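# Load a full bobbin onto every creel station pin

## Task

Stock the creel so that each station holds a full bobbin, seated between that station's plugs and pushed fully down onto its pin.

## Robot and tools

Robot: two arms in a simulated scene. left_arm carries a five-finger left hand and right_arm a five-finger right hand. Calibrated bases in the scene frame: left_arm at (-0.040, +0.328, -0.001) m, right_arm at (+0.009, -0.505, 0) m, both turned almost not at all about z. A post stands on the floor behind the arms, and a camera stand sits between them just behind the bases. Neither may be struck.

Frame: the scene frame has its origin at table-top height midway between the nominal bases. +x points out over the table, +z up, and left_arm is on the +y side; arm names do not match image sides. Every reported hand pose, velocity and target is in this frame.

Hand point: a point fixed to the palm, 0.15 m out from the wrist flange and 0.05 m in front of the palm. Its +z runs along the straight fingers (they reach 0.06 to 0.07 m past it), +y leaves the palm, +x crosses the palm away from the thumb on the right hand and toward the thumb on the left hand. A bracket on the little-finger side of the wrist sticks out and can collide. With fingers level, the wrist may hang up to 0.11 m (palm down) or 0.23 m (palm up) below the point.

The 28-number row, used by execute_actions and move, all values within [-1, 1]: left_arm dx, dy, dz, rx, ry, rz; left hand little, ring, middle, index, thumb_bend, thumb_turn, force_limit, speed; then the same fourteen for right_arm and its hand. The six pose numbers are offsets, not poses: they count from that arm's Hand target, along scene axes, with the turn about the Hand target position. 1.0 equals 0.6 m or 180 degrees; rx, ry, rz form a single rotation vector. A translation longer than 1.0 gets shortened. Zeros on all six pose numbers request nothing new. Per-step orientation is clipped to 32 degrees from the measured one.

Hand numbers: for each finger and thumb_bend, -1 is straight and +1 fully curled; thumb_turn -1 lies beside the palm, +1 faces the fingers. force_limit maps -1..+1 to roughly 0..10 N at the fingertip (0..15 N for the two thumb motors). speed rises from near zero at -1 to full at +0.48 and stays full to +1 (whole travel 0.49 s). Hands have no hold-still code: to keep a hand unchanged, resend the eight numbers last carried out for it (or, before any, its hand_measured plus hand_force_limit and hand_speed). With thumb turned in, the hand grips things about 0.035 to 0.065 m thick, handles down to 0.025 m, or light objects up to 0.08 m between thumb tip and index pad. Close at speed -0.94 or slower for gentle grips. To squeeze harder, raise force_limit and send a target beyond hand_measured; to loosen, send one more open.

execute_actions(actions, cameras): actions is a list of actions, each up to 15 rows, one row per 1/30 s; a short action repeats its last row to step 15. Each row in an action counts from the Hand target at that action's start, so a repeated offset moves further. Images return only when actions is empty or cameras names them.

move(target, speed, blend, stop_force, zero, blocking, cameras): target is one 28-number row or a list of up to 15, every row's offsets measured from the same starting Hand targets. Paths are straight and end together, capped at 10 s. speed is m/s, 0.002 to 3.6 (default 0.25), turning limit twice that in rad/s; one value or one per target. blend is in metres for rounding corners in a list, 0 meaning stop at each. stop_force, 3 to 120 N, one value for both arms, ends an arm's path on a push against its motion; use it slowly (about 0.005 m/s) for contact, and keep the hand numbers identical across targets. zero (with stop_force) re-zeroes sensors first, default true. blocking=false returns after 0.5 s, not allowed with stop_force. Moves do not avoid obstacles; a path bringing a wrist near its first joint's axis is refused. The result adds a move: line such as done, off_target, moving, held or fault, plus limits like paced or held.

wait(seconds, cameras): 0 to 3600 s, commands nothing new. stop(cameras): brakes a running move. zoom_image(camera, region): region [x0, y0, x1, y1] in pixels, at most 504 each way, on cam_high, cam_low, cam_left_wrist or cam_right_wrist. show_instructions(): reference pages. zero_wrist_force(arm): left_arm or right_arm. finished_scene(scene): ends the scene for good; the goal must persist without the robot.

Results: end_effector_position (m), end_effector_quat_wxyz, velocities, Hand target (last commanded pose after clipping, base of the next offsets), joint positions and torques, Wrist force and Wrist torque along the hand's own axes, and per-hand lists in row order: hand_measured, hand_stopped_by (moving, target, force, stalled, fault), hand_load_n (positive when pushed open; a drop to near 0 signals a lost grip). The hand often rests short of Hand target; send the gap as an offset. Readings can be a few cm off.

Avoid: dropping anything even slightly, releasing moving parts, anything leaving the table, hitting fixed or heavy things, arm-to-arm contact, or pushing past firm contact since the arms are stiff. Joint torque over limits (wrist joints only about 15 to 18 N m) or roughly 150 N outside force stops the arm for 10 s; hot motors (85 °C) stop it 30 to 60 s. Objects can get nudged by outside pushes.

Each tool is called as a command line: name --argument value for each argument, lists and objects as JSON in quotes; but a table of rows of numbers goes row by row, as --pt "numbers of a row", without its own name.

Reference images:

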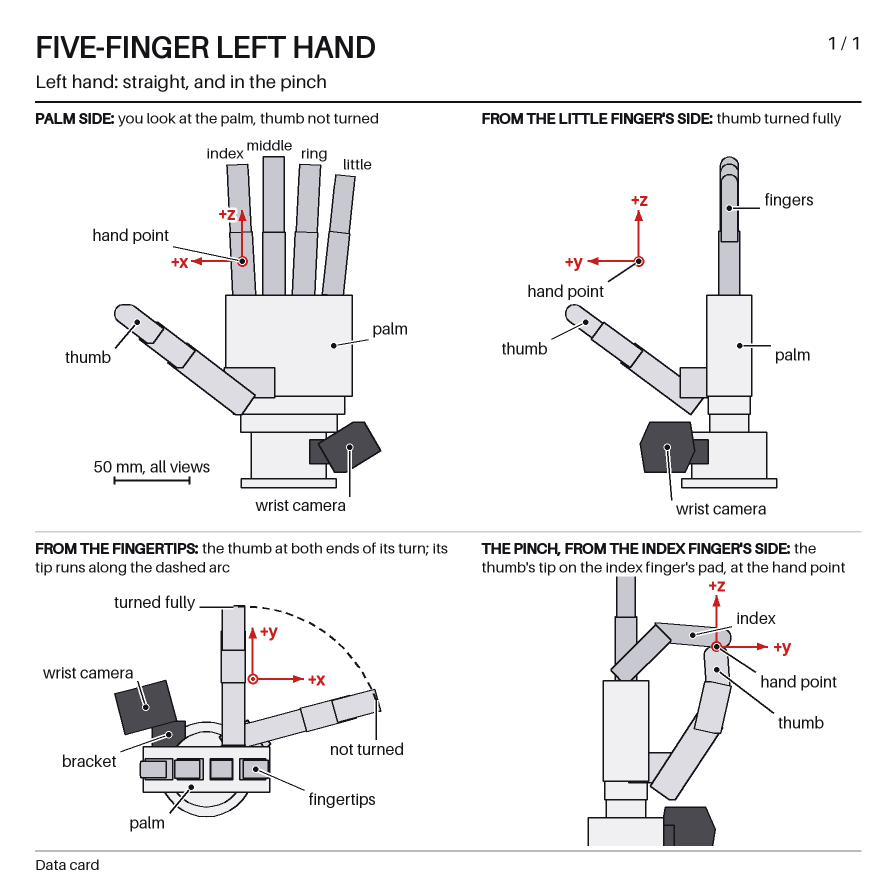

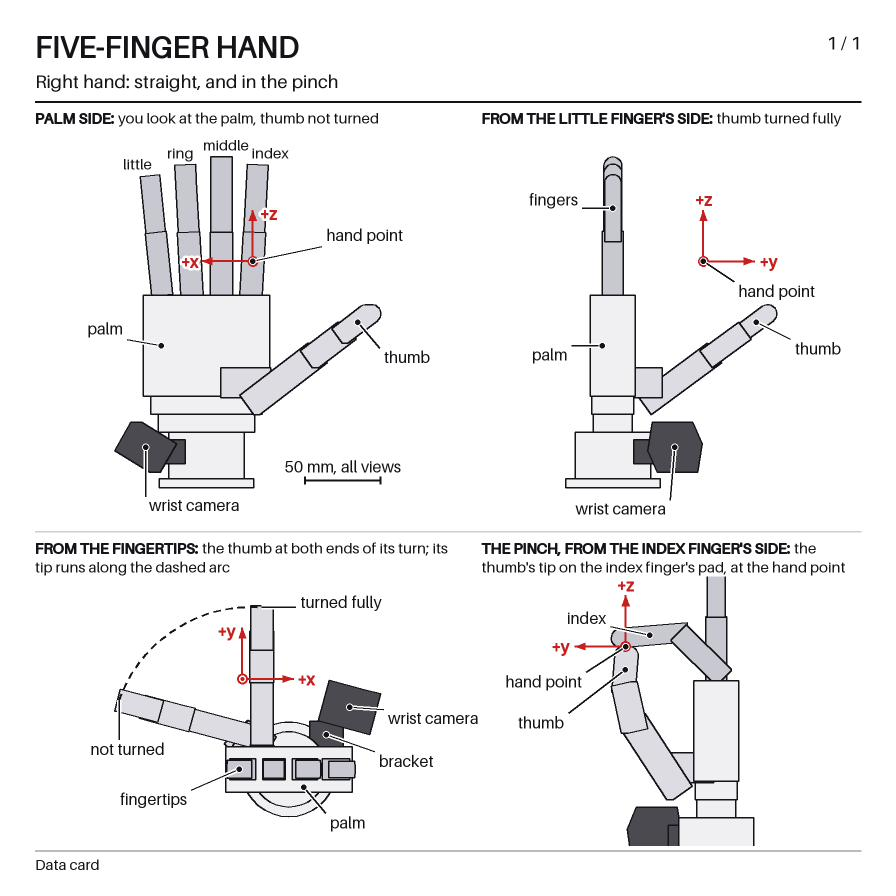

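## Session

execute_actions --actions '[]'

Scene clock: 0.00 s.
left_arm: end_effector_position=(+0.5102, +0.2282, +0.2689) hand_measured=(-1.000, -1.000, -1.000, -1.000, -1.000, -1.000) hand_load_n=(+0.0, +0.0, +0.0, +0.0, +0.0, +0.0) hand_stopped_by=(target, target, target, target, target, target) hand_force_limit=0.00 hand_speed=-0.80 end_effector_quat_wxyz=(+0.010, +0.857, +0.506, -0.097) | right_arm: end_effector_position=(+0.8217, -0.3060, +0.3307) hand_measured=(-1.000, -1.000, -1.000, -1.000, -1.000, -1.000) hand_load_n=(+0.0, +0.0, +0.0, +0.0, +0.0, +0.0) hand_stopped_by=(target, target, target, target, target, target) hand_force_limit=0.00 hand_speed=-0.80 end_effector_quat_wxyz=(+0.426, -0.321, +0.712, -0.457)
Joint positions: left_arm=[3.266 -2.104 -1.089 1.452 -1.475 0.639] | right_arm=[0.137 -0.947 0.894 0.317 2.138 -2.67]
Joint velocities: within noise
Joint torques (N m): no reading
Wrist force (N): no reading
Wrist torque (N m): no reading
Wrist force, peak (N): no reading
Hand target: left_arm +0.5102, +0.2282, +0.2689; +0.010, +0.857, +0.506, -0.097 | right_arm +0.8217, -0.3060, +0.3307; +0.426, -0.321, +0.712, -0.457

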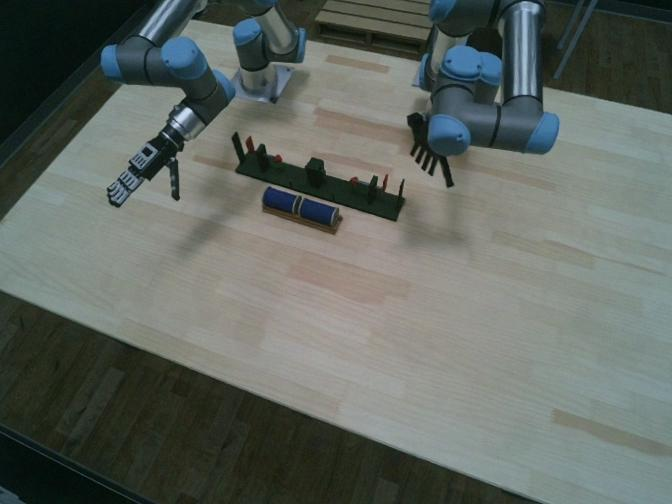

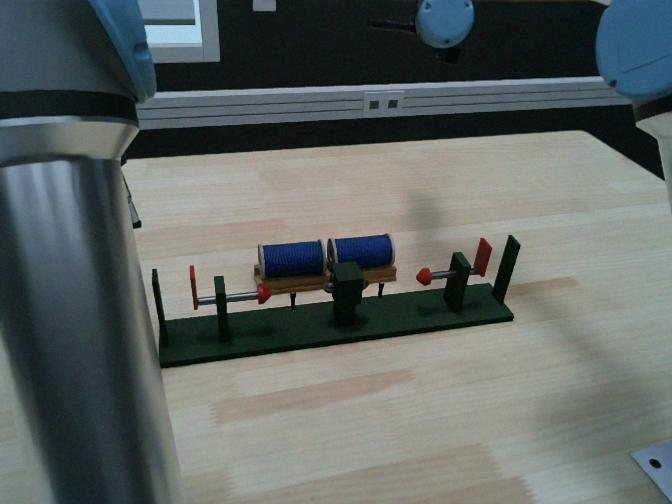

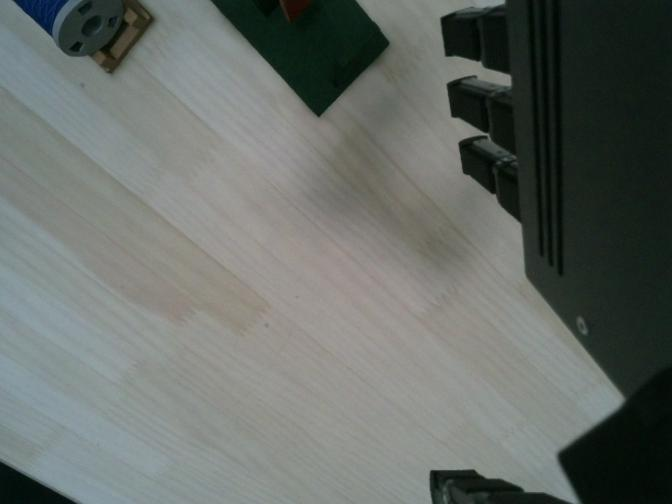

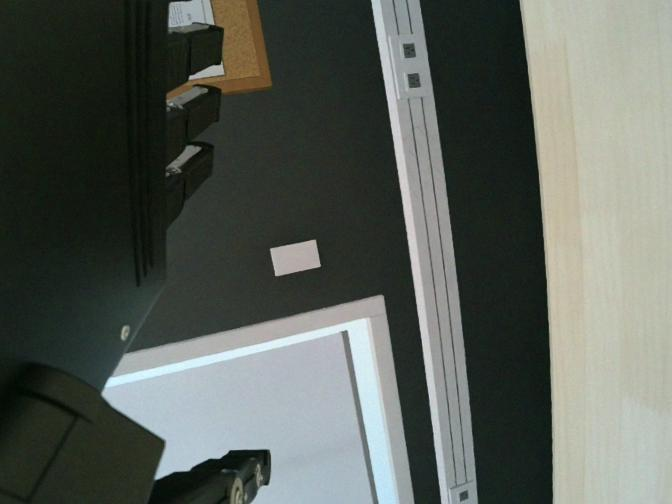

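zoom_image --camera "cam_low" --region '[140, 210, 380, 390]'

zoom_image --camera "cam_low" --region '[300, 210, 540, 390]'

zoom_image --camera "cam_high" --region '[220, 120, 420, 240]'

Scaled by 2.100 from the camera's image (finer frame: 960x720).

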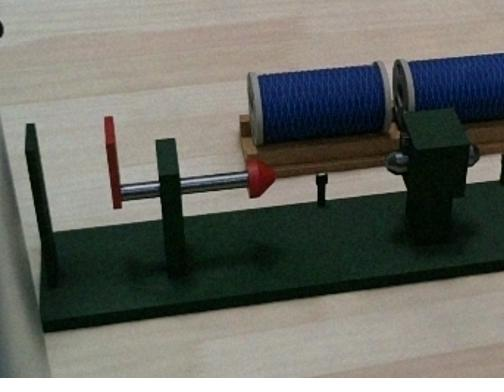

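Scaled by 2.100 from the camera's image (finer frame: 960x720).

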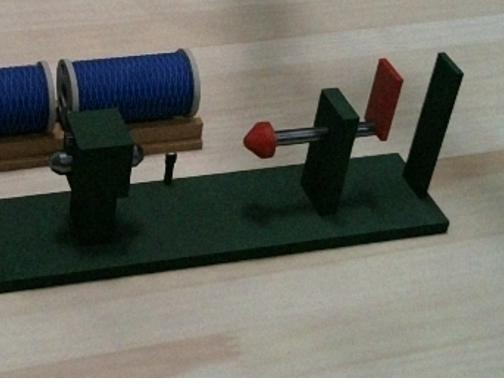

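Scaled by 2.520 from the camera's image (finer frame: 960x720).

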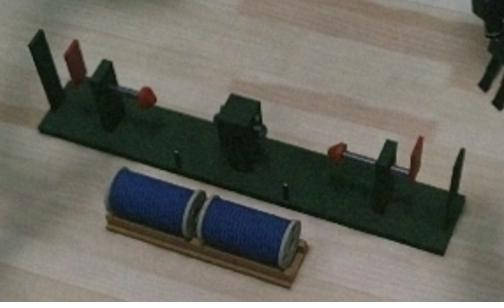

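move --target '[-0.183, -0.3, 0.1, 0,0,0, -1,-1,-1,-1,-1,-1, 0, -0.8, 0,0,0,0,0,0, -1,-1,-1,-1,-1,-1, 0, -0.8]' --cameras '["all"]'

Scene clock: 39.20 s.
left_arm: end_effector_position=(+0.4005, +0.0482, +0.3289) hand_measured=(-1.000, -1.000, -1.000, -1.000, -1.000, -1.000) hand_load_n=(+0.0, +0.0, +0.0, +0.0, +0.0, +0.0) hand_stopped_by=(target, target, target, target, target, target) hand_force_limit=0.00 hand_speed=-0.80 end_effector_quat_wxyz=(+0.010, +0.857, +0.506, -0.097) | right_arm: end_effector_position=(+0.8217, -0.3060, +0.3307) hand_measured=(-1.000, -1.000, -1.000, -1.000, -1.000, -1.000) hand_load_n=(+0.0, +0.0, +0.0, +0.0, +0.0, -0.5) hand_stopped_by=(target, target, target, target, target, target) hand_force_limit=0.00 hand_speed=-0.80 end_effector_quat_wxyz=(+0.426, -0.321, +0.712, -0.457)
Joint positions: left_arm=[2.878 -1.982 -1.106 1.395 -1.418 0.253] | right_arm=[0.137 -0.947 0.894 0.317 2.138 -2.67]
Joint torques (N m): left_arm=[-8.88 39.46 5.39 0.51 -1.7 -2.23] | right_arm=[1.46 -45.76 -18.12 0.04 0.13 -0.12]
Wrist force (N): left_arm=[0.1 0.3 -0.1] | right_arm=[-0.1 -0.3 0.2]
Wrist torque (N m): left_arm=[0.06 -0.04 0.09] | right_arm=[-0.06 0.01 -0.01]
Wrist force, peak (N): left_arm=[-2.5 0.2 -0.6] | right_arm=[-0.4 -0.4 0.3]
Hand target: left_arm +0.4004, +0.0482, +0.3289; +0.010, +0.857, +0.506, -0.097 | right_arm +0.8217, -0.3060, +0.3307; +0.426, -0.321, +0.712, -0.457
Off the commanded pose: left_arm 0.000 m, 0 deg | right_arm 0.000 m, 0 deg.
move: done
cam_left_wrist: T_world_to_cam=[[-0.69057, 0.7231, 0.01575, 0.23905], [0.68723, 0.64921, 0.32595, -0.41499], [0.22547, 0.23591, -0.94526, 0.32338]] pos_world=[0.37736, 0.02027, 0.43717]

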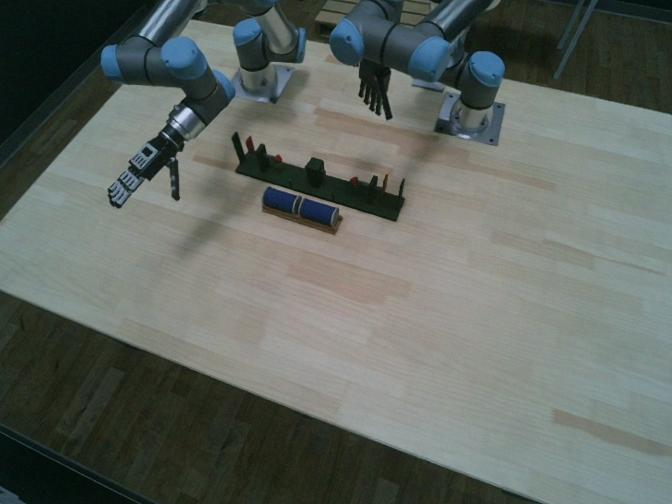

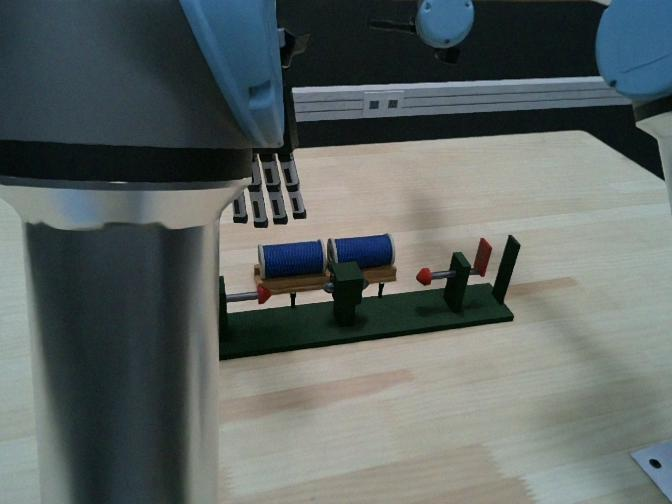

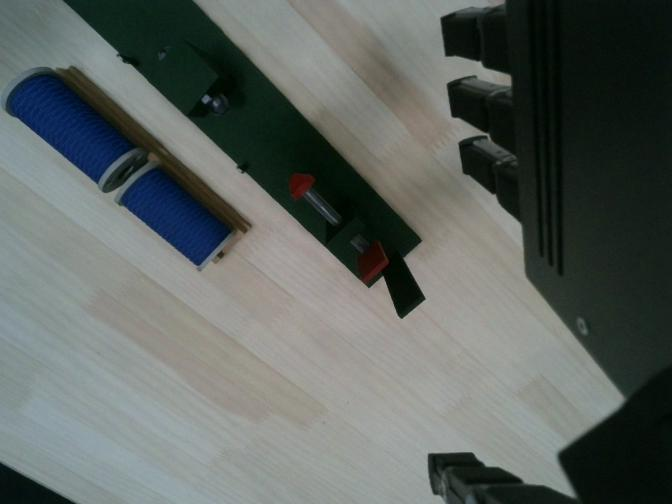

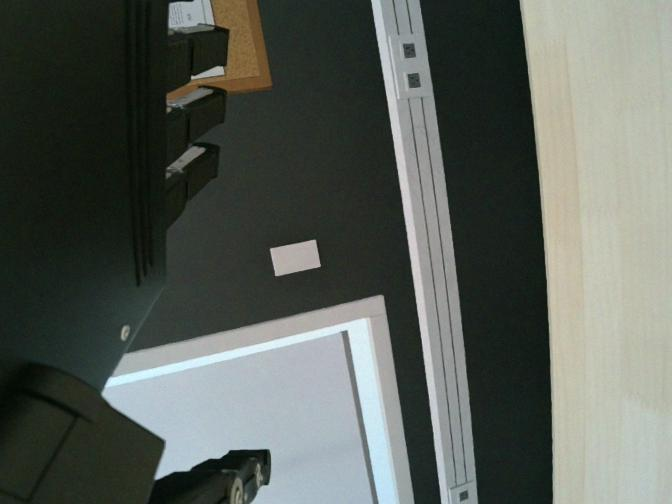

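zoom_image --camera "cam_left_wrist" --region '[100, 0, 450, 330]'

zoom_image --camera "cam_left_wrist" --region '[260, 150, 440, 330]'

zoom_image --camera "cam_left_wrist" --region '[100, 20, 260, 200]'

zoom_image --camera "cam_left_wrist" --region '[0, 50, 260, 280]'

Scaled by 1.440 from the camera's image (finer frame: 960x720).

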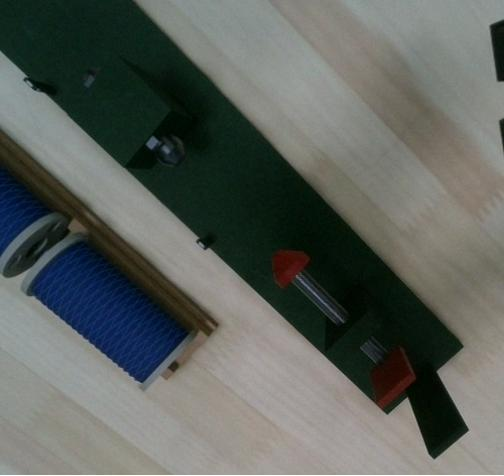

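Scaled by 2.800 from the camera's image (finer frame: 960x720).

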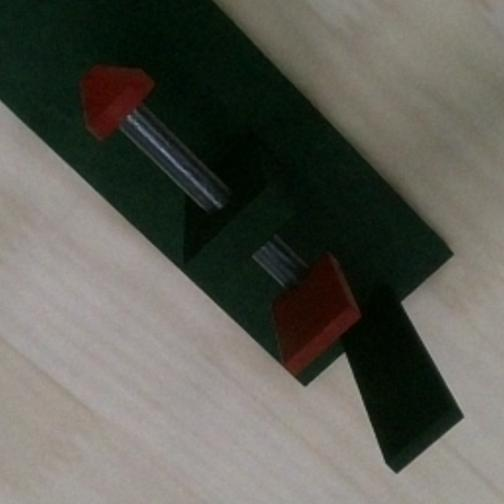

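Scaled by 2.800 from the camera's image (finer frame: 960x720).

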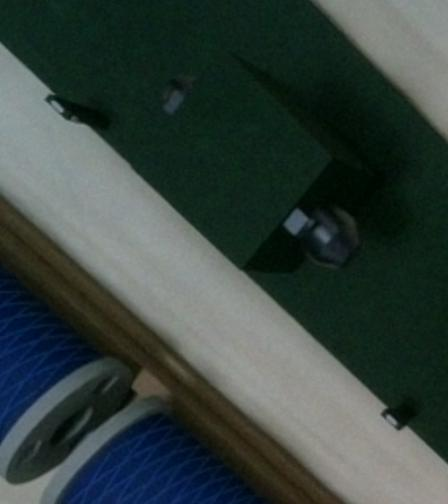

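Scaled by 1.938 from the camera's image (finer frame: 960x720).

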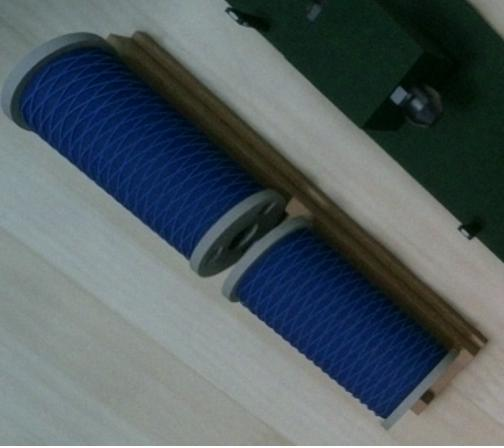

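move --target '[-0.167, -0.33, -0.19, 0,0,0.2556, -1,-1,-1,-1,-1,-1, 0, -0.8, 0,0,0,0,0,0, -1,-1,-1,-1,-1,-1, 0, -0.8]' --cameras '["cam_left_wrist","cam_low"]'

zoom_image --camera "cam_left_wrist" --region '[0, 100, 336, 340]'

Scene clock: 71.67 s.
left_arm: end_effector_position=(+0.3002, -0.1498, +0.2150) hand_measured=(-1.000, -1.000, -1.000, -1.000, -1.000, -1.000) hand_load_n=(+0.0, +0.0, +0.0, +0.0, +0.0, +0.0) hand_stopped_by=(target, target, target, target, target, target) hand_force_limit=0.00 hand_speed=-0.80 end_effector_quat_wxyz=(+0.047, +0.591, +0.800, -0.085) end_effector_velocity=(+0.000, +0.001, +0.000) end_effector_angular_velocity=(+0.001, +0.002, +0.005) | right_arm: end_effector_position=(+0.8217, -0.3060, +0.3307) hand_measured=(-1.000, -1.000, -1.000, -1.000, -1.000, -1.000) hand_load_n=(-0.5, +0.0, +0.0, +0.0, +0.0, -0.5) hand_stopped_by=(target, target, target, target, target, target) hand_force_limit=0.00 hand_speed=-0.80 end_effector_quat_wxyz=(+0.426, -0.321, +0.712, -0.457)
Joint positions: left_arm=[2.368 -2.208 -0.987 1.742 -1.415 -1.08] | right_arm=[0.137 -0.947 0.894 0.317 2.138 -2.67]
Joint velocities: left_arm=[0.001 0 -0.002 0 0 -0.005] | right_arm=[within noise]
Joint torques (N m): left_arm=[-3.11 36.44 9.59 -3.87 1.87 -2.31] | right_arm=[1.95 -47.71 -18.08 0.38 0.01 0.09]
Wrist force (N): left_arm=[-0.1 0.5 0.6] | right_arm=[-0.1 -0.1 0.2]
Wrist torque (N m): left_arm=[0.02 0.02 -0.04] | right_arm=[-0.03 0.01 0.00]
Wrist force, peak (N): left_arm=[-1.4 -0.4 1.0] | right_arm=[-0.2 -0.6 0.2]
Hand target: left_arm +0.3002, -0.1498, +0.2149; +0.047, +0.591, +0.800, -0.085 | right_arm +0.8217, -0.3060, +0.3307; +0.426, -0.321, +0.712, -0.457
Off the commanded pose: left_arm 0.000 m, 0 deg | right_arm 0.000 m, 0 deg.
move: done
cam_left_wrist: T_world_to_cam=[[-0.99986, 0.00537, 0.01563, 0.3002], [0.01017, 0.94532, 0.32598, 0.06722], [-0.01302, 0.32609, -0.94525, 0.37014]] pos_world=[0.30429, -0.18585, 0.32327]
Images, in order (width x height): cam_low 672x504, cam_left_wrist 672x504.

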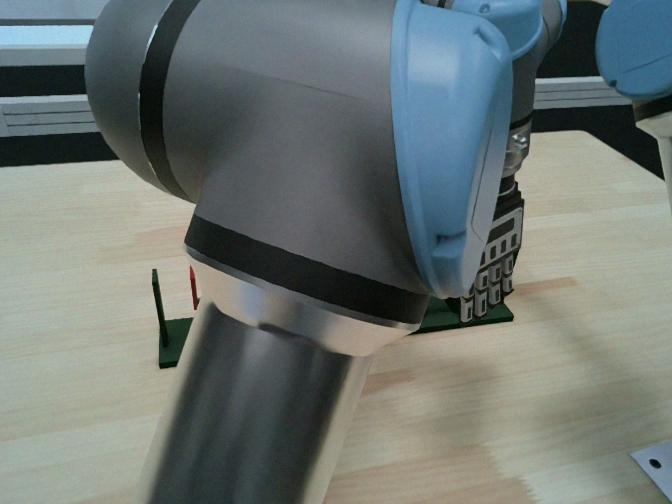

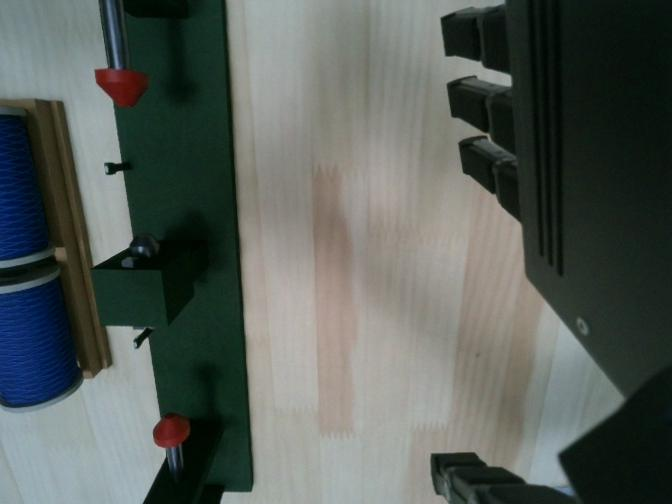

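Scaled by 1.500 from the camera's image (finer frame: 960x720).

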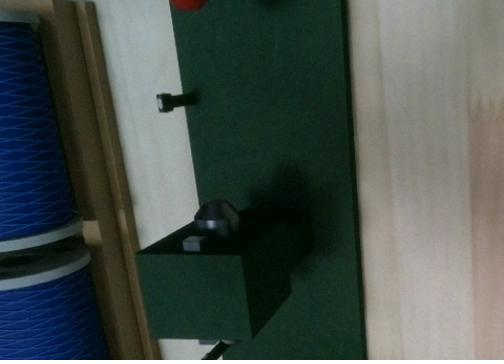

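move --pt "0 0 0.1667 0 0 0 -1 -1 -1 -1 -1 -1 0 -0.8 0 0 0.1 0 0 0 -1 -1 -1 -1 -1 -1 0 -0.8" --pt "0.183 0.6664 0.1667 0.0581 0.0321 0.4037 -1 -1 -1 -1 -1 -1 0 -0.8 -0.25 -0.05 0.15 0 0 0 -1 -1 -1 -1 -1 -1 0 -0.8" --blend '[0.03,0]' --cameras '["all"]'

Scene clock: 177.37 s.
left_arm: end_effector_position=(+0.4100, +0.2499, +0.3150) hand_measured=(-1.000, -1.000, -1.000, -1.000, -1.000, -1.000) hand_load_n=(+0.0, +0.0, +0.0, +0.0, +0.0, +0.0) hand_stopped_by=(target, target, target, target, target, target) hand_force_limit=0.00 hand_speed=-0.80 end_effector_quat_wxyz=(+0.000, +0.000, +1.000, +0.000) | right_arm: end_effector_position=(+0.6717, -0.3360, +0.4208) hand_measured=(-1.000, -1.000, -1.000, -1.000, -1.000, -1.000) hand_load_n=(+0.0, +0.0, -0.5, +0.0, +0.0, +0.0) hand_stopped_by=(target, target, target, target, target, target) hand_force_limit=0.00 hand_speed=-0.80 end_effector_quat_wxyz=(+0.426, -0.321, +0.712, -0.457)
Joint positions: left_arm=[3.129 -2.035 -1.048 1.512 -1.572 -1.582] | right_arm=[0.133 -1.342 1.235 0.37 2.135 -2.671]
Joint torques (N m): left_arm=[9.51 40.14 5.52 0.57 1.85 1.57] | right_arm=[-5.87 -19.08 -23.92 -1.81 -1.84 -1.71]
Wrist force (N): left_arm=[-0.6 0.3 0.8] | right_arm=[-0.1 -0.1 -0.2]
Wrist torque (N m): left_arm=[0.04 0.12 0.02] | right_arm=[-0.01 0.03 -0.04]
Wrist force, peak (N): left_arm=[0.0 0.7 2.9] | right_arm=[-0.7 -1.0 0.0]
Hand target: left_arm +0.4100, +0.2500, +0.3149; +0.000, +0.000, +1.000, +0.000 | right_arm +0.6717, -0.3360, +0.4207; +0.426, -0.321, +0.712, -0.457
Off the commanded pose: left_arm 0.000 m, 0 deg | right_arm 0.000 m, 0 deg.
move: done
cam_left_wrist: T_world_to_cam=[[-0.29845, -0.95438, -0.00894, 0.36625], [-0.82704, 0.25394, 0.50152, 0.11638], [-0.47638, 0.15707, -0.8651, 0.54273]] pos_world=[0.4641, 0.23475, 0.41442]
cam_right_wrist: T_world_to_cam=[[-0.1806, 0.18886, -0.96525, 0.59271], [-0.15318, 0.96402, 0.21727, 0.32891], [0.97155, 0.1871, -0.14517, -0.41054]] pos_world=[0.55629, -0.3522, 0.44105]

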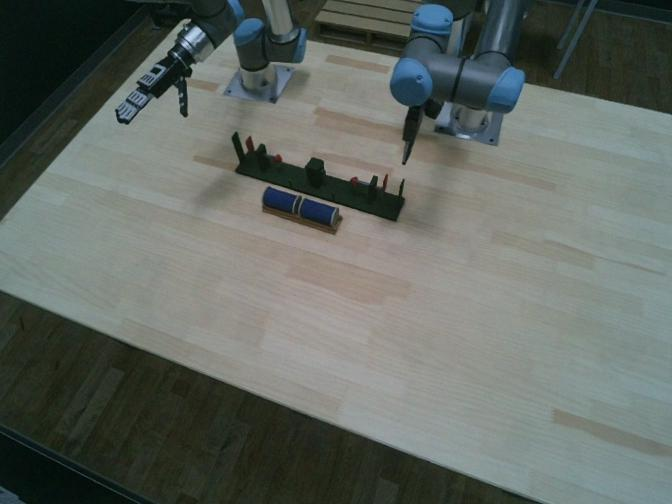

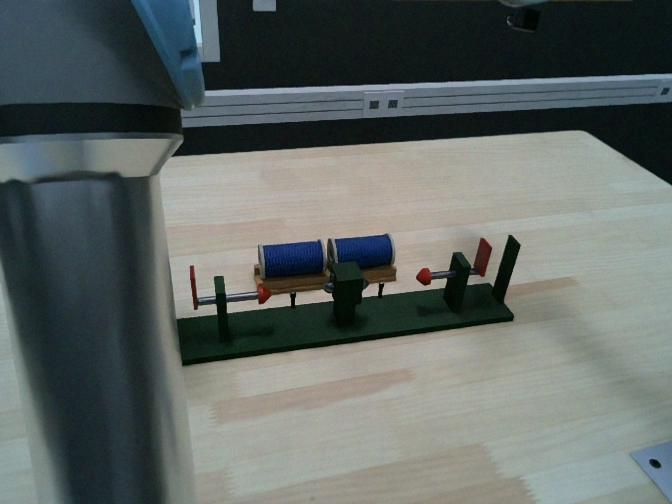

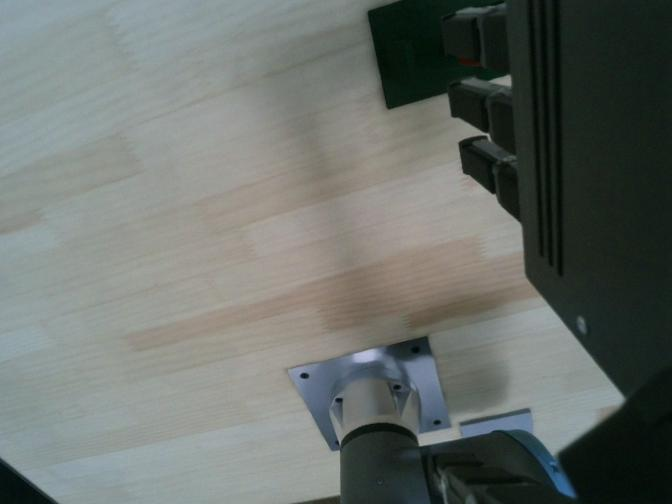

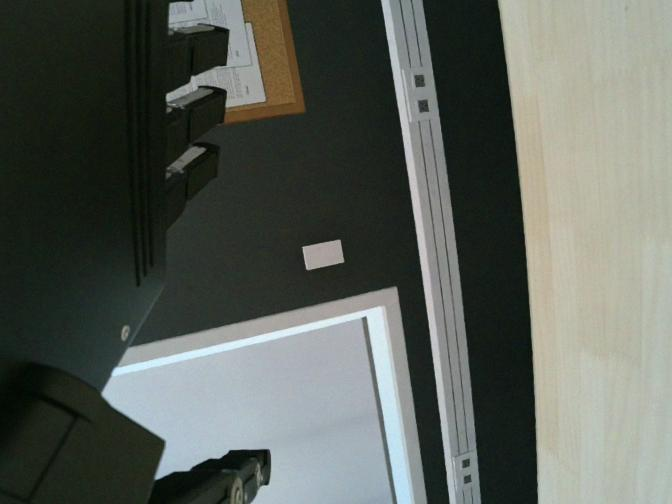

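move --pt "0 0 0 0 0 0 -1 -1 -1 -1 -1 -1 0 -0.8 -0.253 0.06 0 0.534 -0.0187 -0.6246 -1 -1 -1 -1 -1 -1 0 -0.8" --cameras '["all"]' --speed 0.4

Scene clock: 185.77 s.
left_arm: end_effector_position=(+0.4100, +0.2500, +0.3149) hand_measured=(-1.000, -1.000, -1.000, -1.000, -1.000, -1.000) hand_load_n=(+0.0, +0.0, +0.0, +0.0, +0.0, -0.5) hand_stopped_by=(target, target, target, target, target, target) hand_force_limit=0.00 hand_speed=-0.80 end_effector_quat_wxyz=(+0.000, +0.000, +1.000, +0.000) | right_arm: end_effector_position=(+0.5200, -0.3001, +0.4208) hand_measured=(-1.000, -1.000, -1.000, -1.000, -1.000, -1.000) hand_load_n=(+0.0, +0.0, +0.0, +0.0, +0.0, +0.0) hand_stopped_by=(target, target, target, target, target, target) hand_force_limit=0.00 hand_speed=-0.80 end_effector_quat_wxyz=(+0.000, +0.707, +0.707, +0.001)
Joint positions: left_arm=[3.129 -2.035 -1.048 1.512 -1.571 -1.582] | right_arm=[0.167 -1.004 0.612 1.962 1.57 0.217]
Joint torques (N m): left_arm=[10.89 42.71 4.97 0.55 1.56 -2.06] | right_arm=[5.2 -30.16 -16.82 5.26 -2.07 1.58]
Wrist force (N): left_arm=[-0.4 0.3 0.5] | right_arm=[0.0 -3.0 0.4]
Wrist torque (N m): left_arm=[0.06 0.09 0.03] | right_arm=[-0.42 -0.06 -0.28]
Wrist force, peak (N): left_arm=[-1.0 0.5 0.9] | right_arm=[0.1 -3.3 0.2]
Hand target: left_arm +0.4100, +0.2500, +0.3149; +0.000, +0.000, +1.000, +0.000 | right_arm +0.5199, -0.3000, +0.4207; +0.000, +0.708, +0.707, +0.001
Off the commanded pose: left_arm 0.000 m, 0 deg | right_arm 0.000 m, 0 deg.
move: done
cam_left_wrist: T_world_to_cam=[[-0.29823, -0.95445, -0.00896, 0.36627], [-0.82711, 0.25373, 0.5015, 0.11644], [-0.47639, 0.15697, -0.86511, 0.54275]] pos_world=[0.4641, 0.23484, 0.41442]
cam_right_wrist: T_world_to_cam=[[0.97524, 0.22003, 0.02221, -0.44856], [0.17207, -0.81805, 0.5488, -0.57232], [0.13893, -0.53139, -0.83566, 0.23802]] pos_world=[0.50286, -0.24301, 0.52296]

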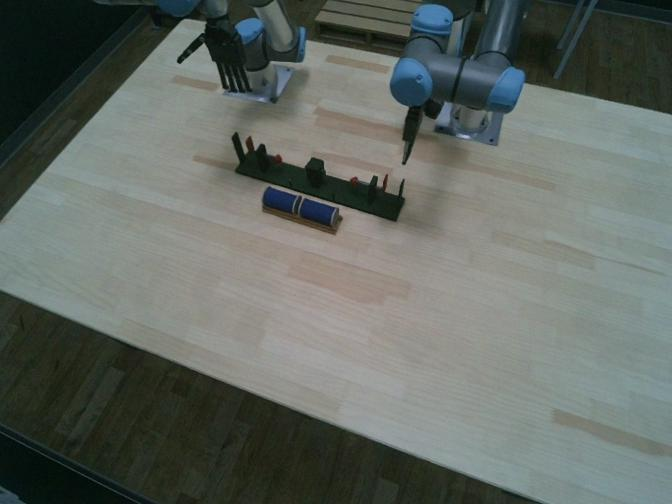

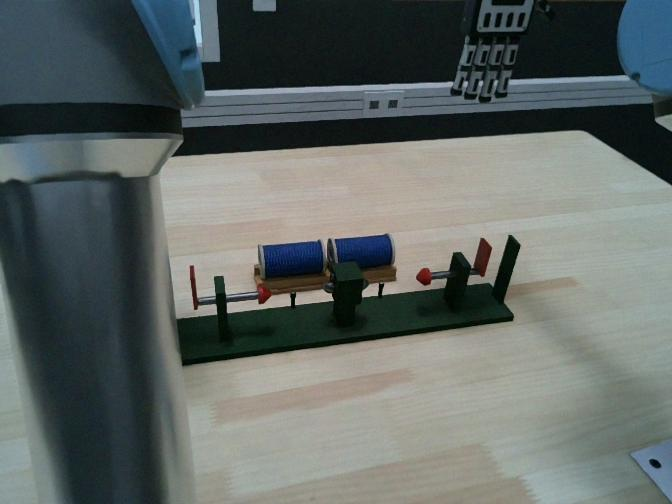

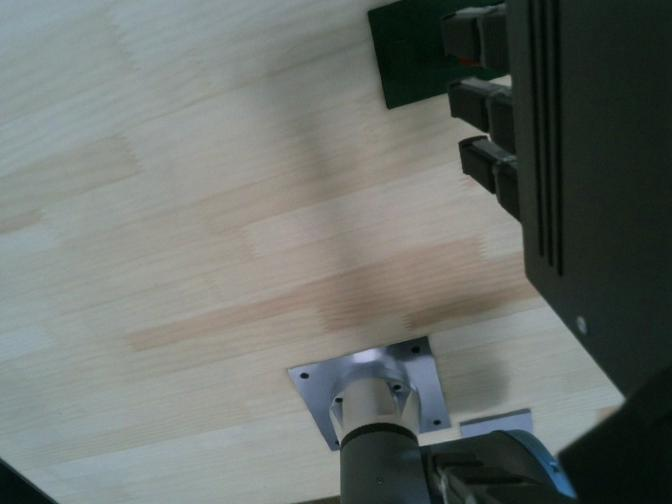

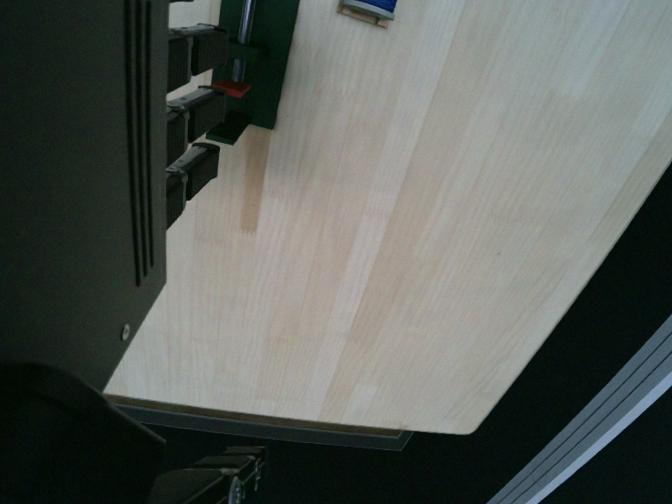

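move --pt "0 0 0 0 0 0 -1 -1 -1 -1 -1 -1 0 -0.8 -0.125 0.41 -0.201 0 0 0 -1 -1 -1 -1 -1 -1 0 -0.8" --pt "0 0 0 0 0 0 -1 -1 -1 -1 -1 -1 0 -0.8 -0.125 0.41 -0.4345 0 0 0 -1 -1 -1 -1 -1 -1 0 -0.8" --cameras '["all"]'

zoom_image --camera "cam_right_wrist" --region '[220, 60, 470, 250]'

Scene clock: 197.73 s.
left_arm: end_effector_position=(+0.4100, +0.2500, +0.3149) hand_measured=(-1.000, -1.000, -1.000, -1.000, -1.000, -1.000) hand_load_n=(+0.0, +0.0, +0.0, +0.0, +0.0, +0.0) hand_stopped_by=(target, target, target, target, target, target) hand_force_limit=0.00 hand_speed=-0.80 end_effector_quat_wxyz=(+0.000, +0.000, +1.000, +0.000) | right_arm: end_effector_position=(+0.4449, -0.0540, +0.1601) hand_measured=(-1.000, -1.000, -1.000, -1.000, -1.000, -1.000) hand_load_n=(+0.0, +0.0, +0.0, +0.0, +0.0, +0.0) hand_stopped_by=(target, target, target, target, target, target) hand_force_limit=0.00 hand_speed=-0.80 end_effector_quat_wxyz=(+0.000, +0.707, +0.707, +0.001)
Joint positions: left_arm=[3.129 -2.035 -1.048 1.512 -1.571 -1.582] | right_arm=[0.639 -0.766 0.885 1.451 1.57 0.689]
Joint torques (N m): left_arm=[10.87 41.89 5.51 0.57 1.49 -1.14] | right_arm=[-6.99 -56.9 -7.74 0.23 -2.13 -0.92]
Wrist force (N): left_arm=[-0.6 0.2 0.6] | right_arm=[-0.1 -3.2 0.3]
Wrist torque (N m): left_arm=[0.04 0.13 0.01] | right_arm=[-0.43 -0.04 -0.30]
Wrist force, peak (N): left_arm=[-0.9 0.6 1.2] | right_arm=[1.6 -3.8 1.2]
Hand target: left_arm +0.4100, +0.2500, +0.3149; +0.000, +0.000, +1.000, +0.000 | right_arm +0.4449, -0.0540, +0.1600; +0.000, +0.708, +0.707, +0.001
Off the commanded pose: left_arm 0.000 m, 0 deg | right_arm 0.000 m, 0 deg.
move: done
cam_left_wrist: T_world_to_cam=[[-0.29823, -0.95445, -0.00896, 0.36627], [-0.82711, 0.25373, 0.5015, 0.11644], [-0.47639, 0.15697, -0.86511, 0.54275]] pos_world=[0.4641, 0.23484, 0.41442]
cam_right_wrist: T_world_to_cam=[[0.97528, 0.21987, 0.02199, -0.42373], [0.17208, -0.81815, 0.54865, -0.21499], [0.13863, -0.5313, -0.83576, 0.16151]] pos_world=[0.42786, 0.00309, 0.26226]

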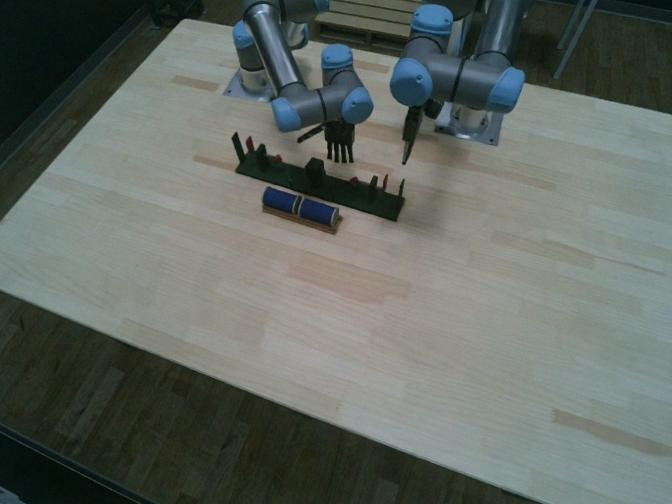

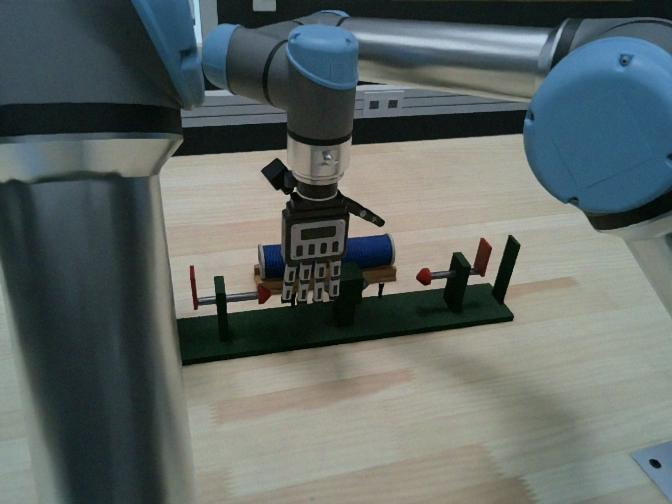

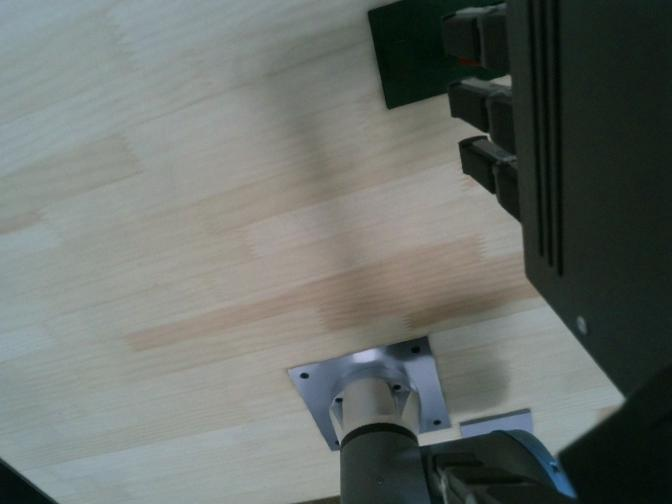

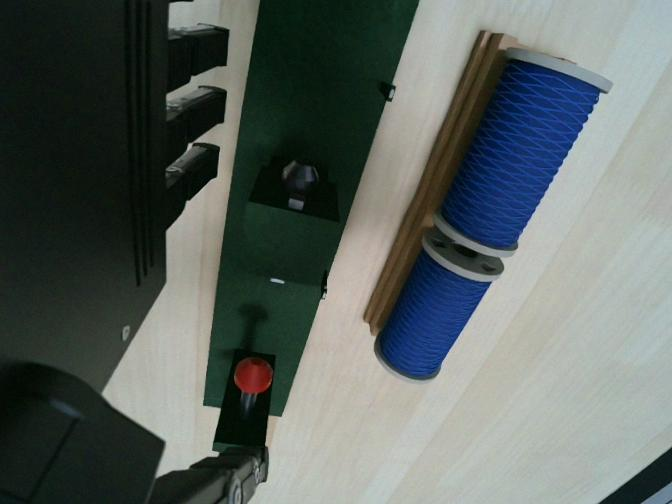

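Scaled by 2.016 from the camera's image (finer frame: 960x720).

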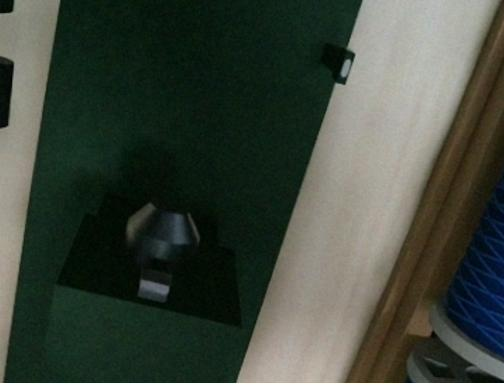

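zoom_image --camera "cam_right_wrist" --region '[400, 180, 540, 320]'

zoom_image --camera "cam_right_wrist" --region '[240, 140, 360, 230]'

Scaled by 3.600 from the camera's image (finer frame: 960x720).

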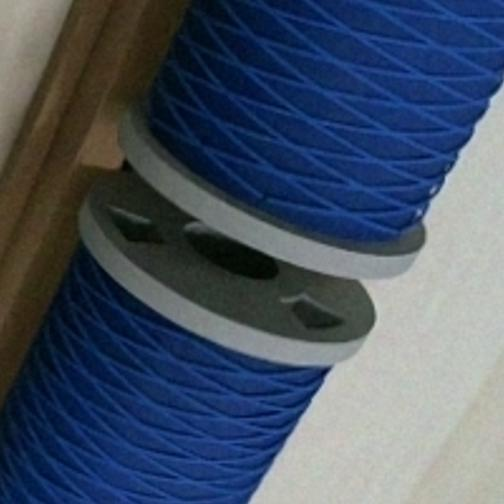

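Scaled by 4.200 from the camera's image (finer frame: 960x720).

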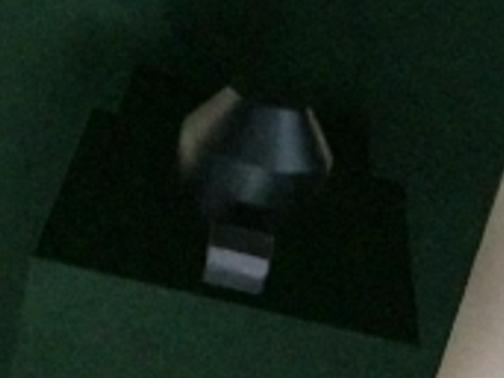

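move --pt "0 0.25 0 0 0 0 -1 -1 -1 -1 -1 -1 0 -0.8 0.2033 0 0.1667 0 0 0 -1 -1 -1 -1 -1 -1 0 -0.8" --pt "0 0.25 0 0 0 0 -1 -1 -1 -1 -1 -1 0 -0.8 0.2033 0.2283 0.1667 0 0 0 -1 -1 -1 -1 -1 -1 0 -0.8" --pt "0 0.25 0 0 0 0 -1 -1 -1 -1 -1 -1 0 -0.8 0.2033 0.2283 -0.12 0 0 0 -1 -1 -1 -1 -1 -1 0 -0.8" --blend '[0.03,0.03,0]' --cameras '["cam_high","cam_low","cam_right_wrist"]'

zoom_image --camera "cam_right_wrist" --region '[300, 150, 420, 270]'

Scene clock: 272.70 s.
left_arm: end_effector_position=(+0.4100, +0.4000, +0.3149) hand_measured=(-1.000, -1.000, -1.000, -1.000, -1.000, -1.000) hand_load_n=(+0.0, +0.0, +0.0, +0.0, +0.0, +0.0) hand_stopped_by=(target, target, target, target, target, target) hand_force_limit=0.00 hand_speed=-0.80 end_effector_quat_wxyz=(+0.000, +0.000, +1.000, +0.000) | right_arm: end_effector_position=(+0.5660, +0.0819, +0.0878) hand_measured=(-1.000, -1.000, -1.000, -1.000, -1.000, -1.000) hand_load_n=(+0.0, +0.0, +0.0, +0.0, +0.0, +0.0) hand_stopped_by=(target, target, target, target, target, target) hand_force_limit=0.00 hand_speed=-0.80 end_effector_quat_wxyz=(-0.007, +0.671, +0.725, +0.153)
Joint positions: left_arm=[3.445 -1.981 -1.126 1.537 -1.571 -1.266] | right_arm=[0.656 -0.248 0.035 1.48 1.521 0.636]
Joint torques (N m): left_arm=[9.43 26.54 30.5 -5.38 1.17 2.47] | right_arm=[-7.84 -48.14 -16.7 4.43 -1.89 -1.99]
Wrist force (N): left_arm=[-0.2 0.1 0.7] | right_arm=[-0.1 -3.2 0.1]
Wrist torque (N m): left_arm=[-0.02 0.03 -0.09] | right_arm=[-0.40 -0.06 -0.33]
Wrist force, peak (N): left_arm=[-0.8 -2.0 0.6] | right_arm=[0.2 -4.7 1.8]
Hand target: left_arm +0.4100, +0.4000, +0.3149; +0.000, +0.000, +1.000, +0.000 | right_arm +0.5669, +0.0830, +0.0880; +0.000, +0.708, +0.707, +0.001
Off the commanded pose: left_arm 0.000 m, 0 deg | right_arm 0.001 m, 18 deg.
elbow stopped short (right arm): the move would have taken joint 3 (elbow) straighter than the controller allows.
move: off_target (right_arm)
cam_right_wrist: T_world_to_cam=[[0.9254, 0.26023, 0.27553, -0.56747], [0.14231, -0.91239, 0.38377, -0.04601], [0.35126, -0.31593, -0.88136, 0.02261]] pos_world=[0.52374, 0.11284, 0.19394]

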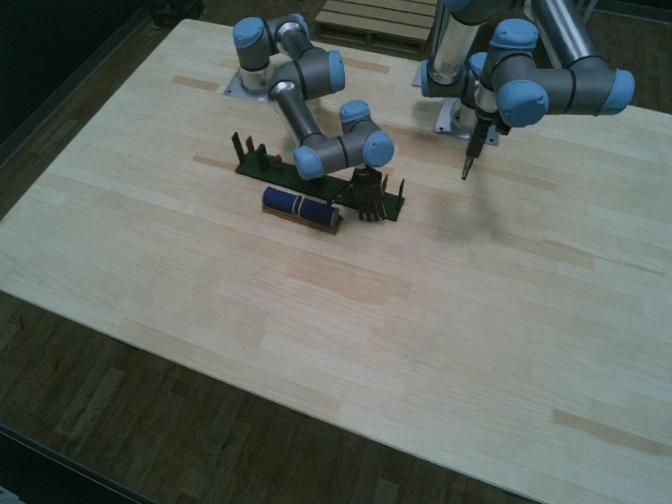

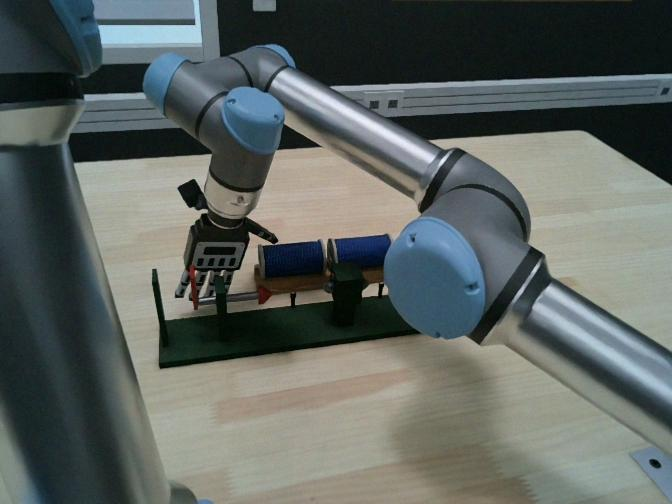

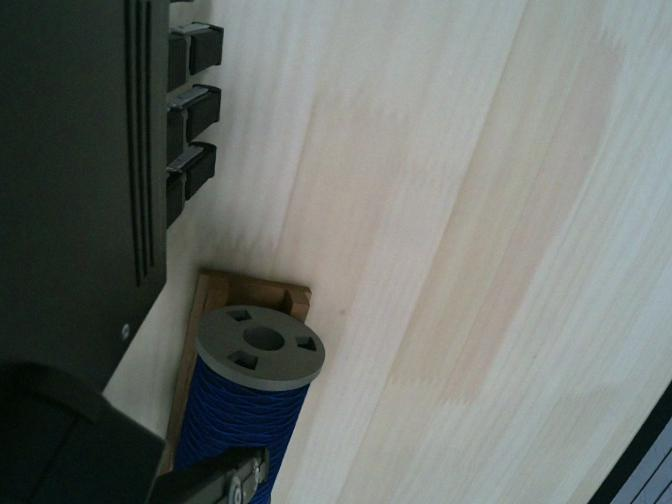

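Scaled by 4.200 from the camera's image (finer frame: 960x720).

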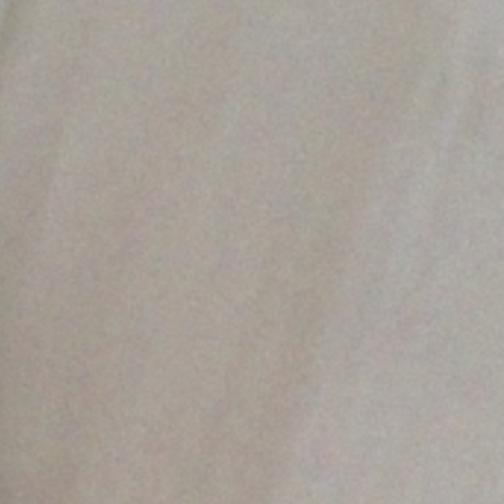

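zoom_image --camera "cam_right_wrist" --region '[160, 260, 360, 420]'

Scaled by 2.520 from the camera's image (finer frame: 960x720).

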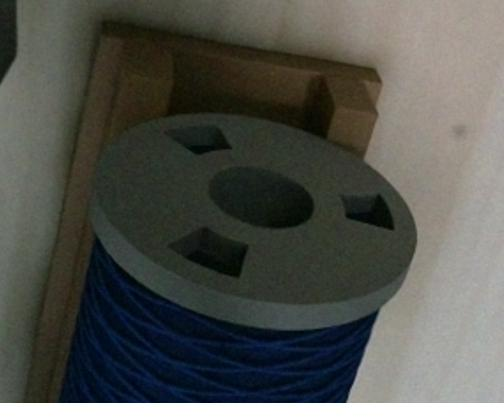

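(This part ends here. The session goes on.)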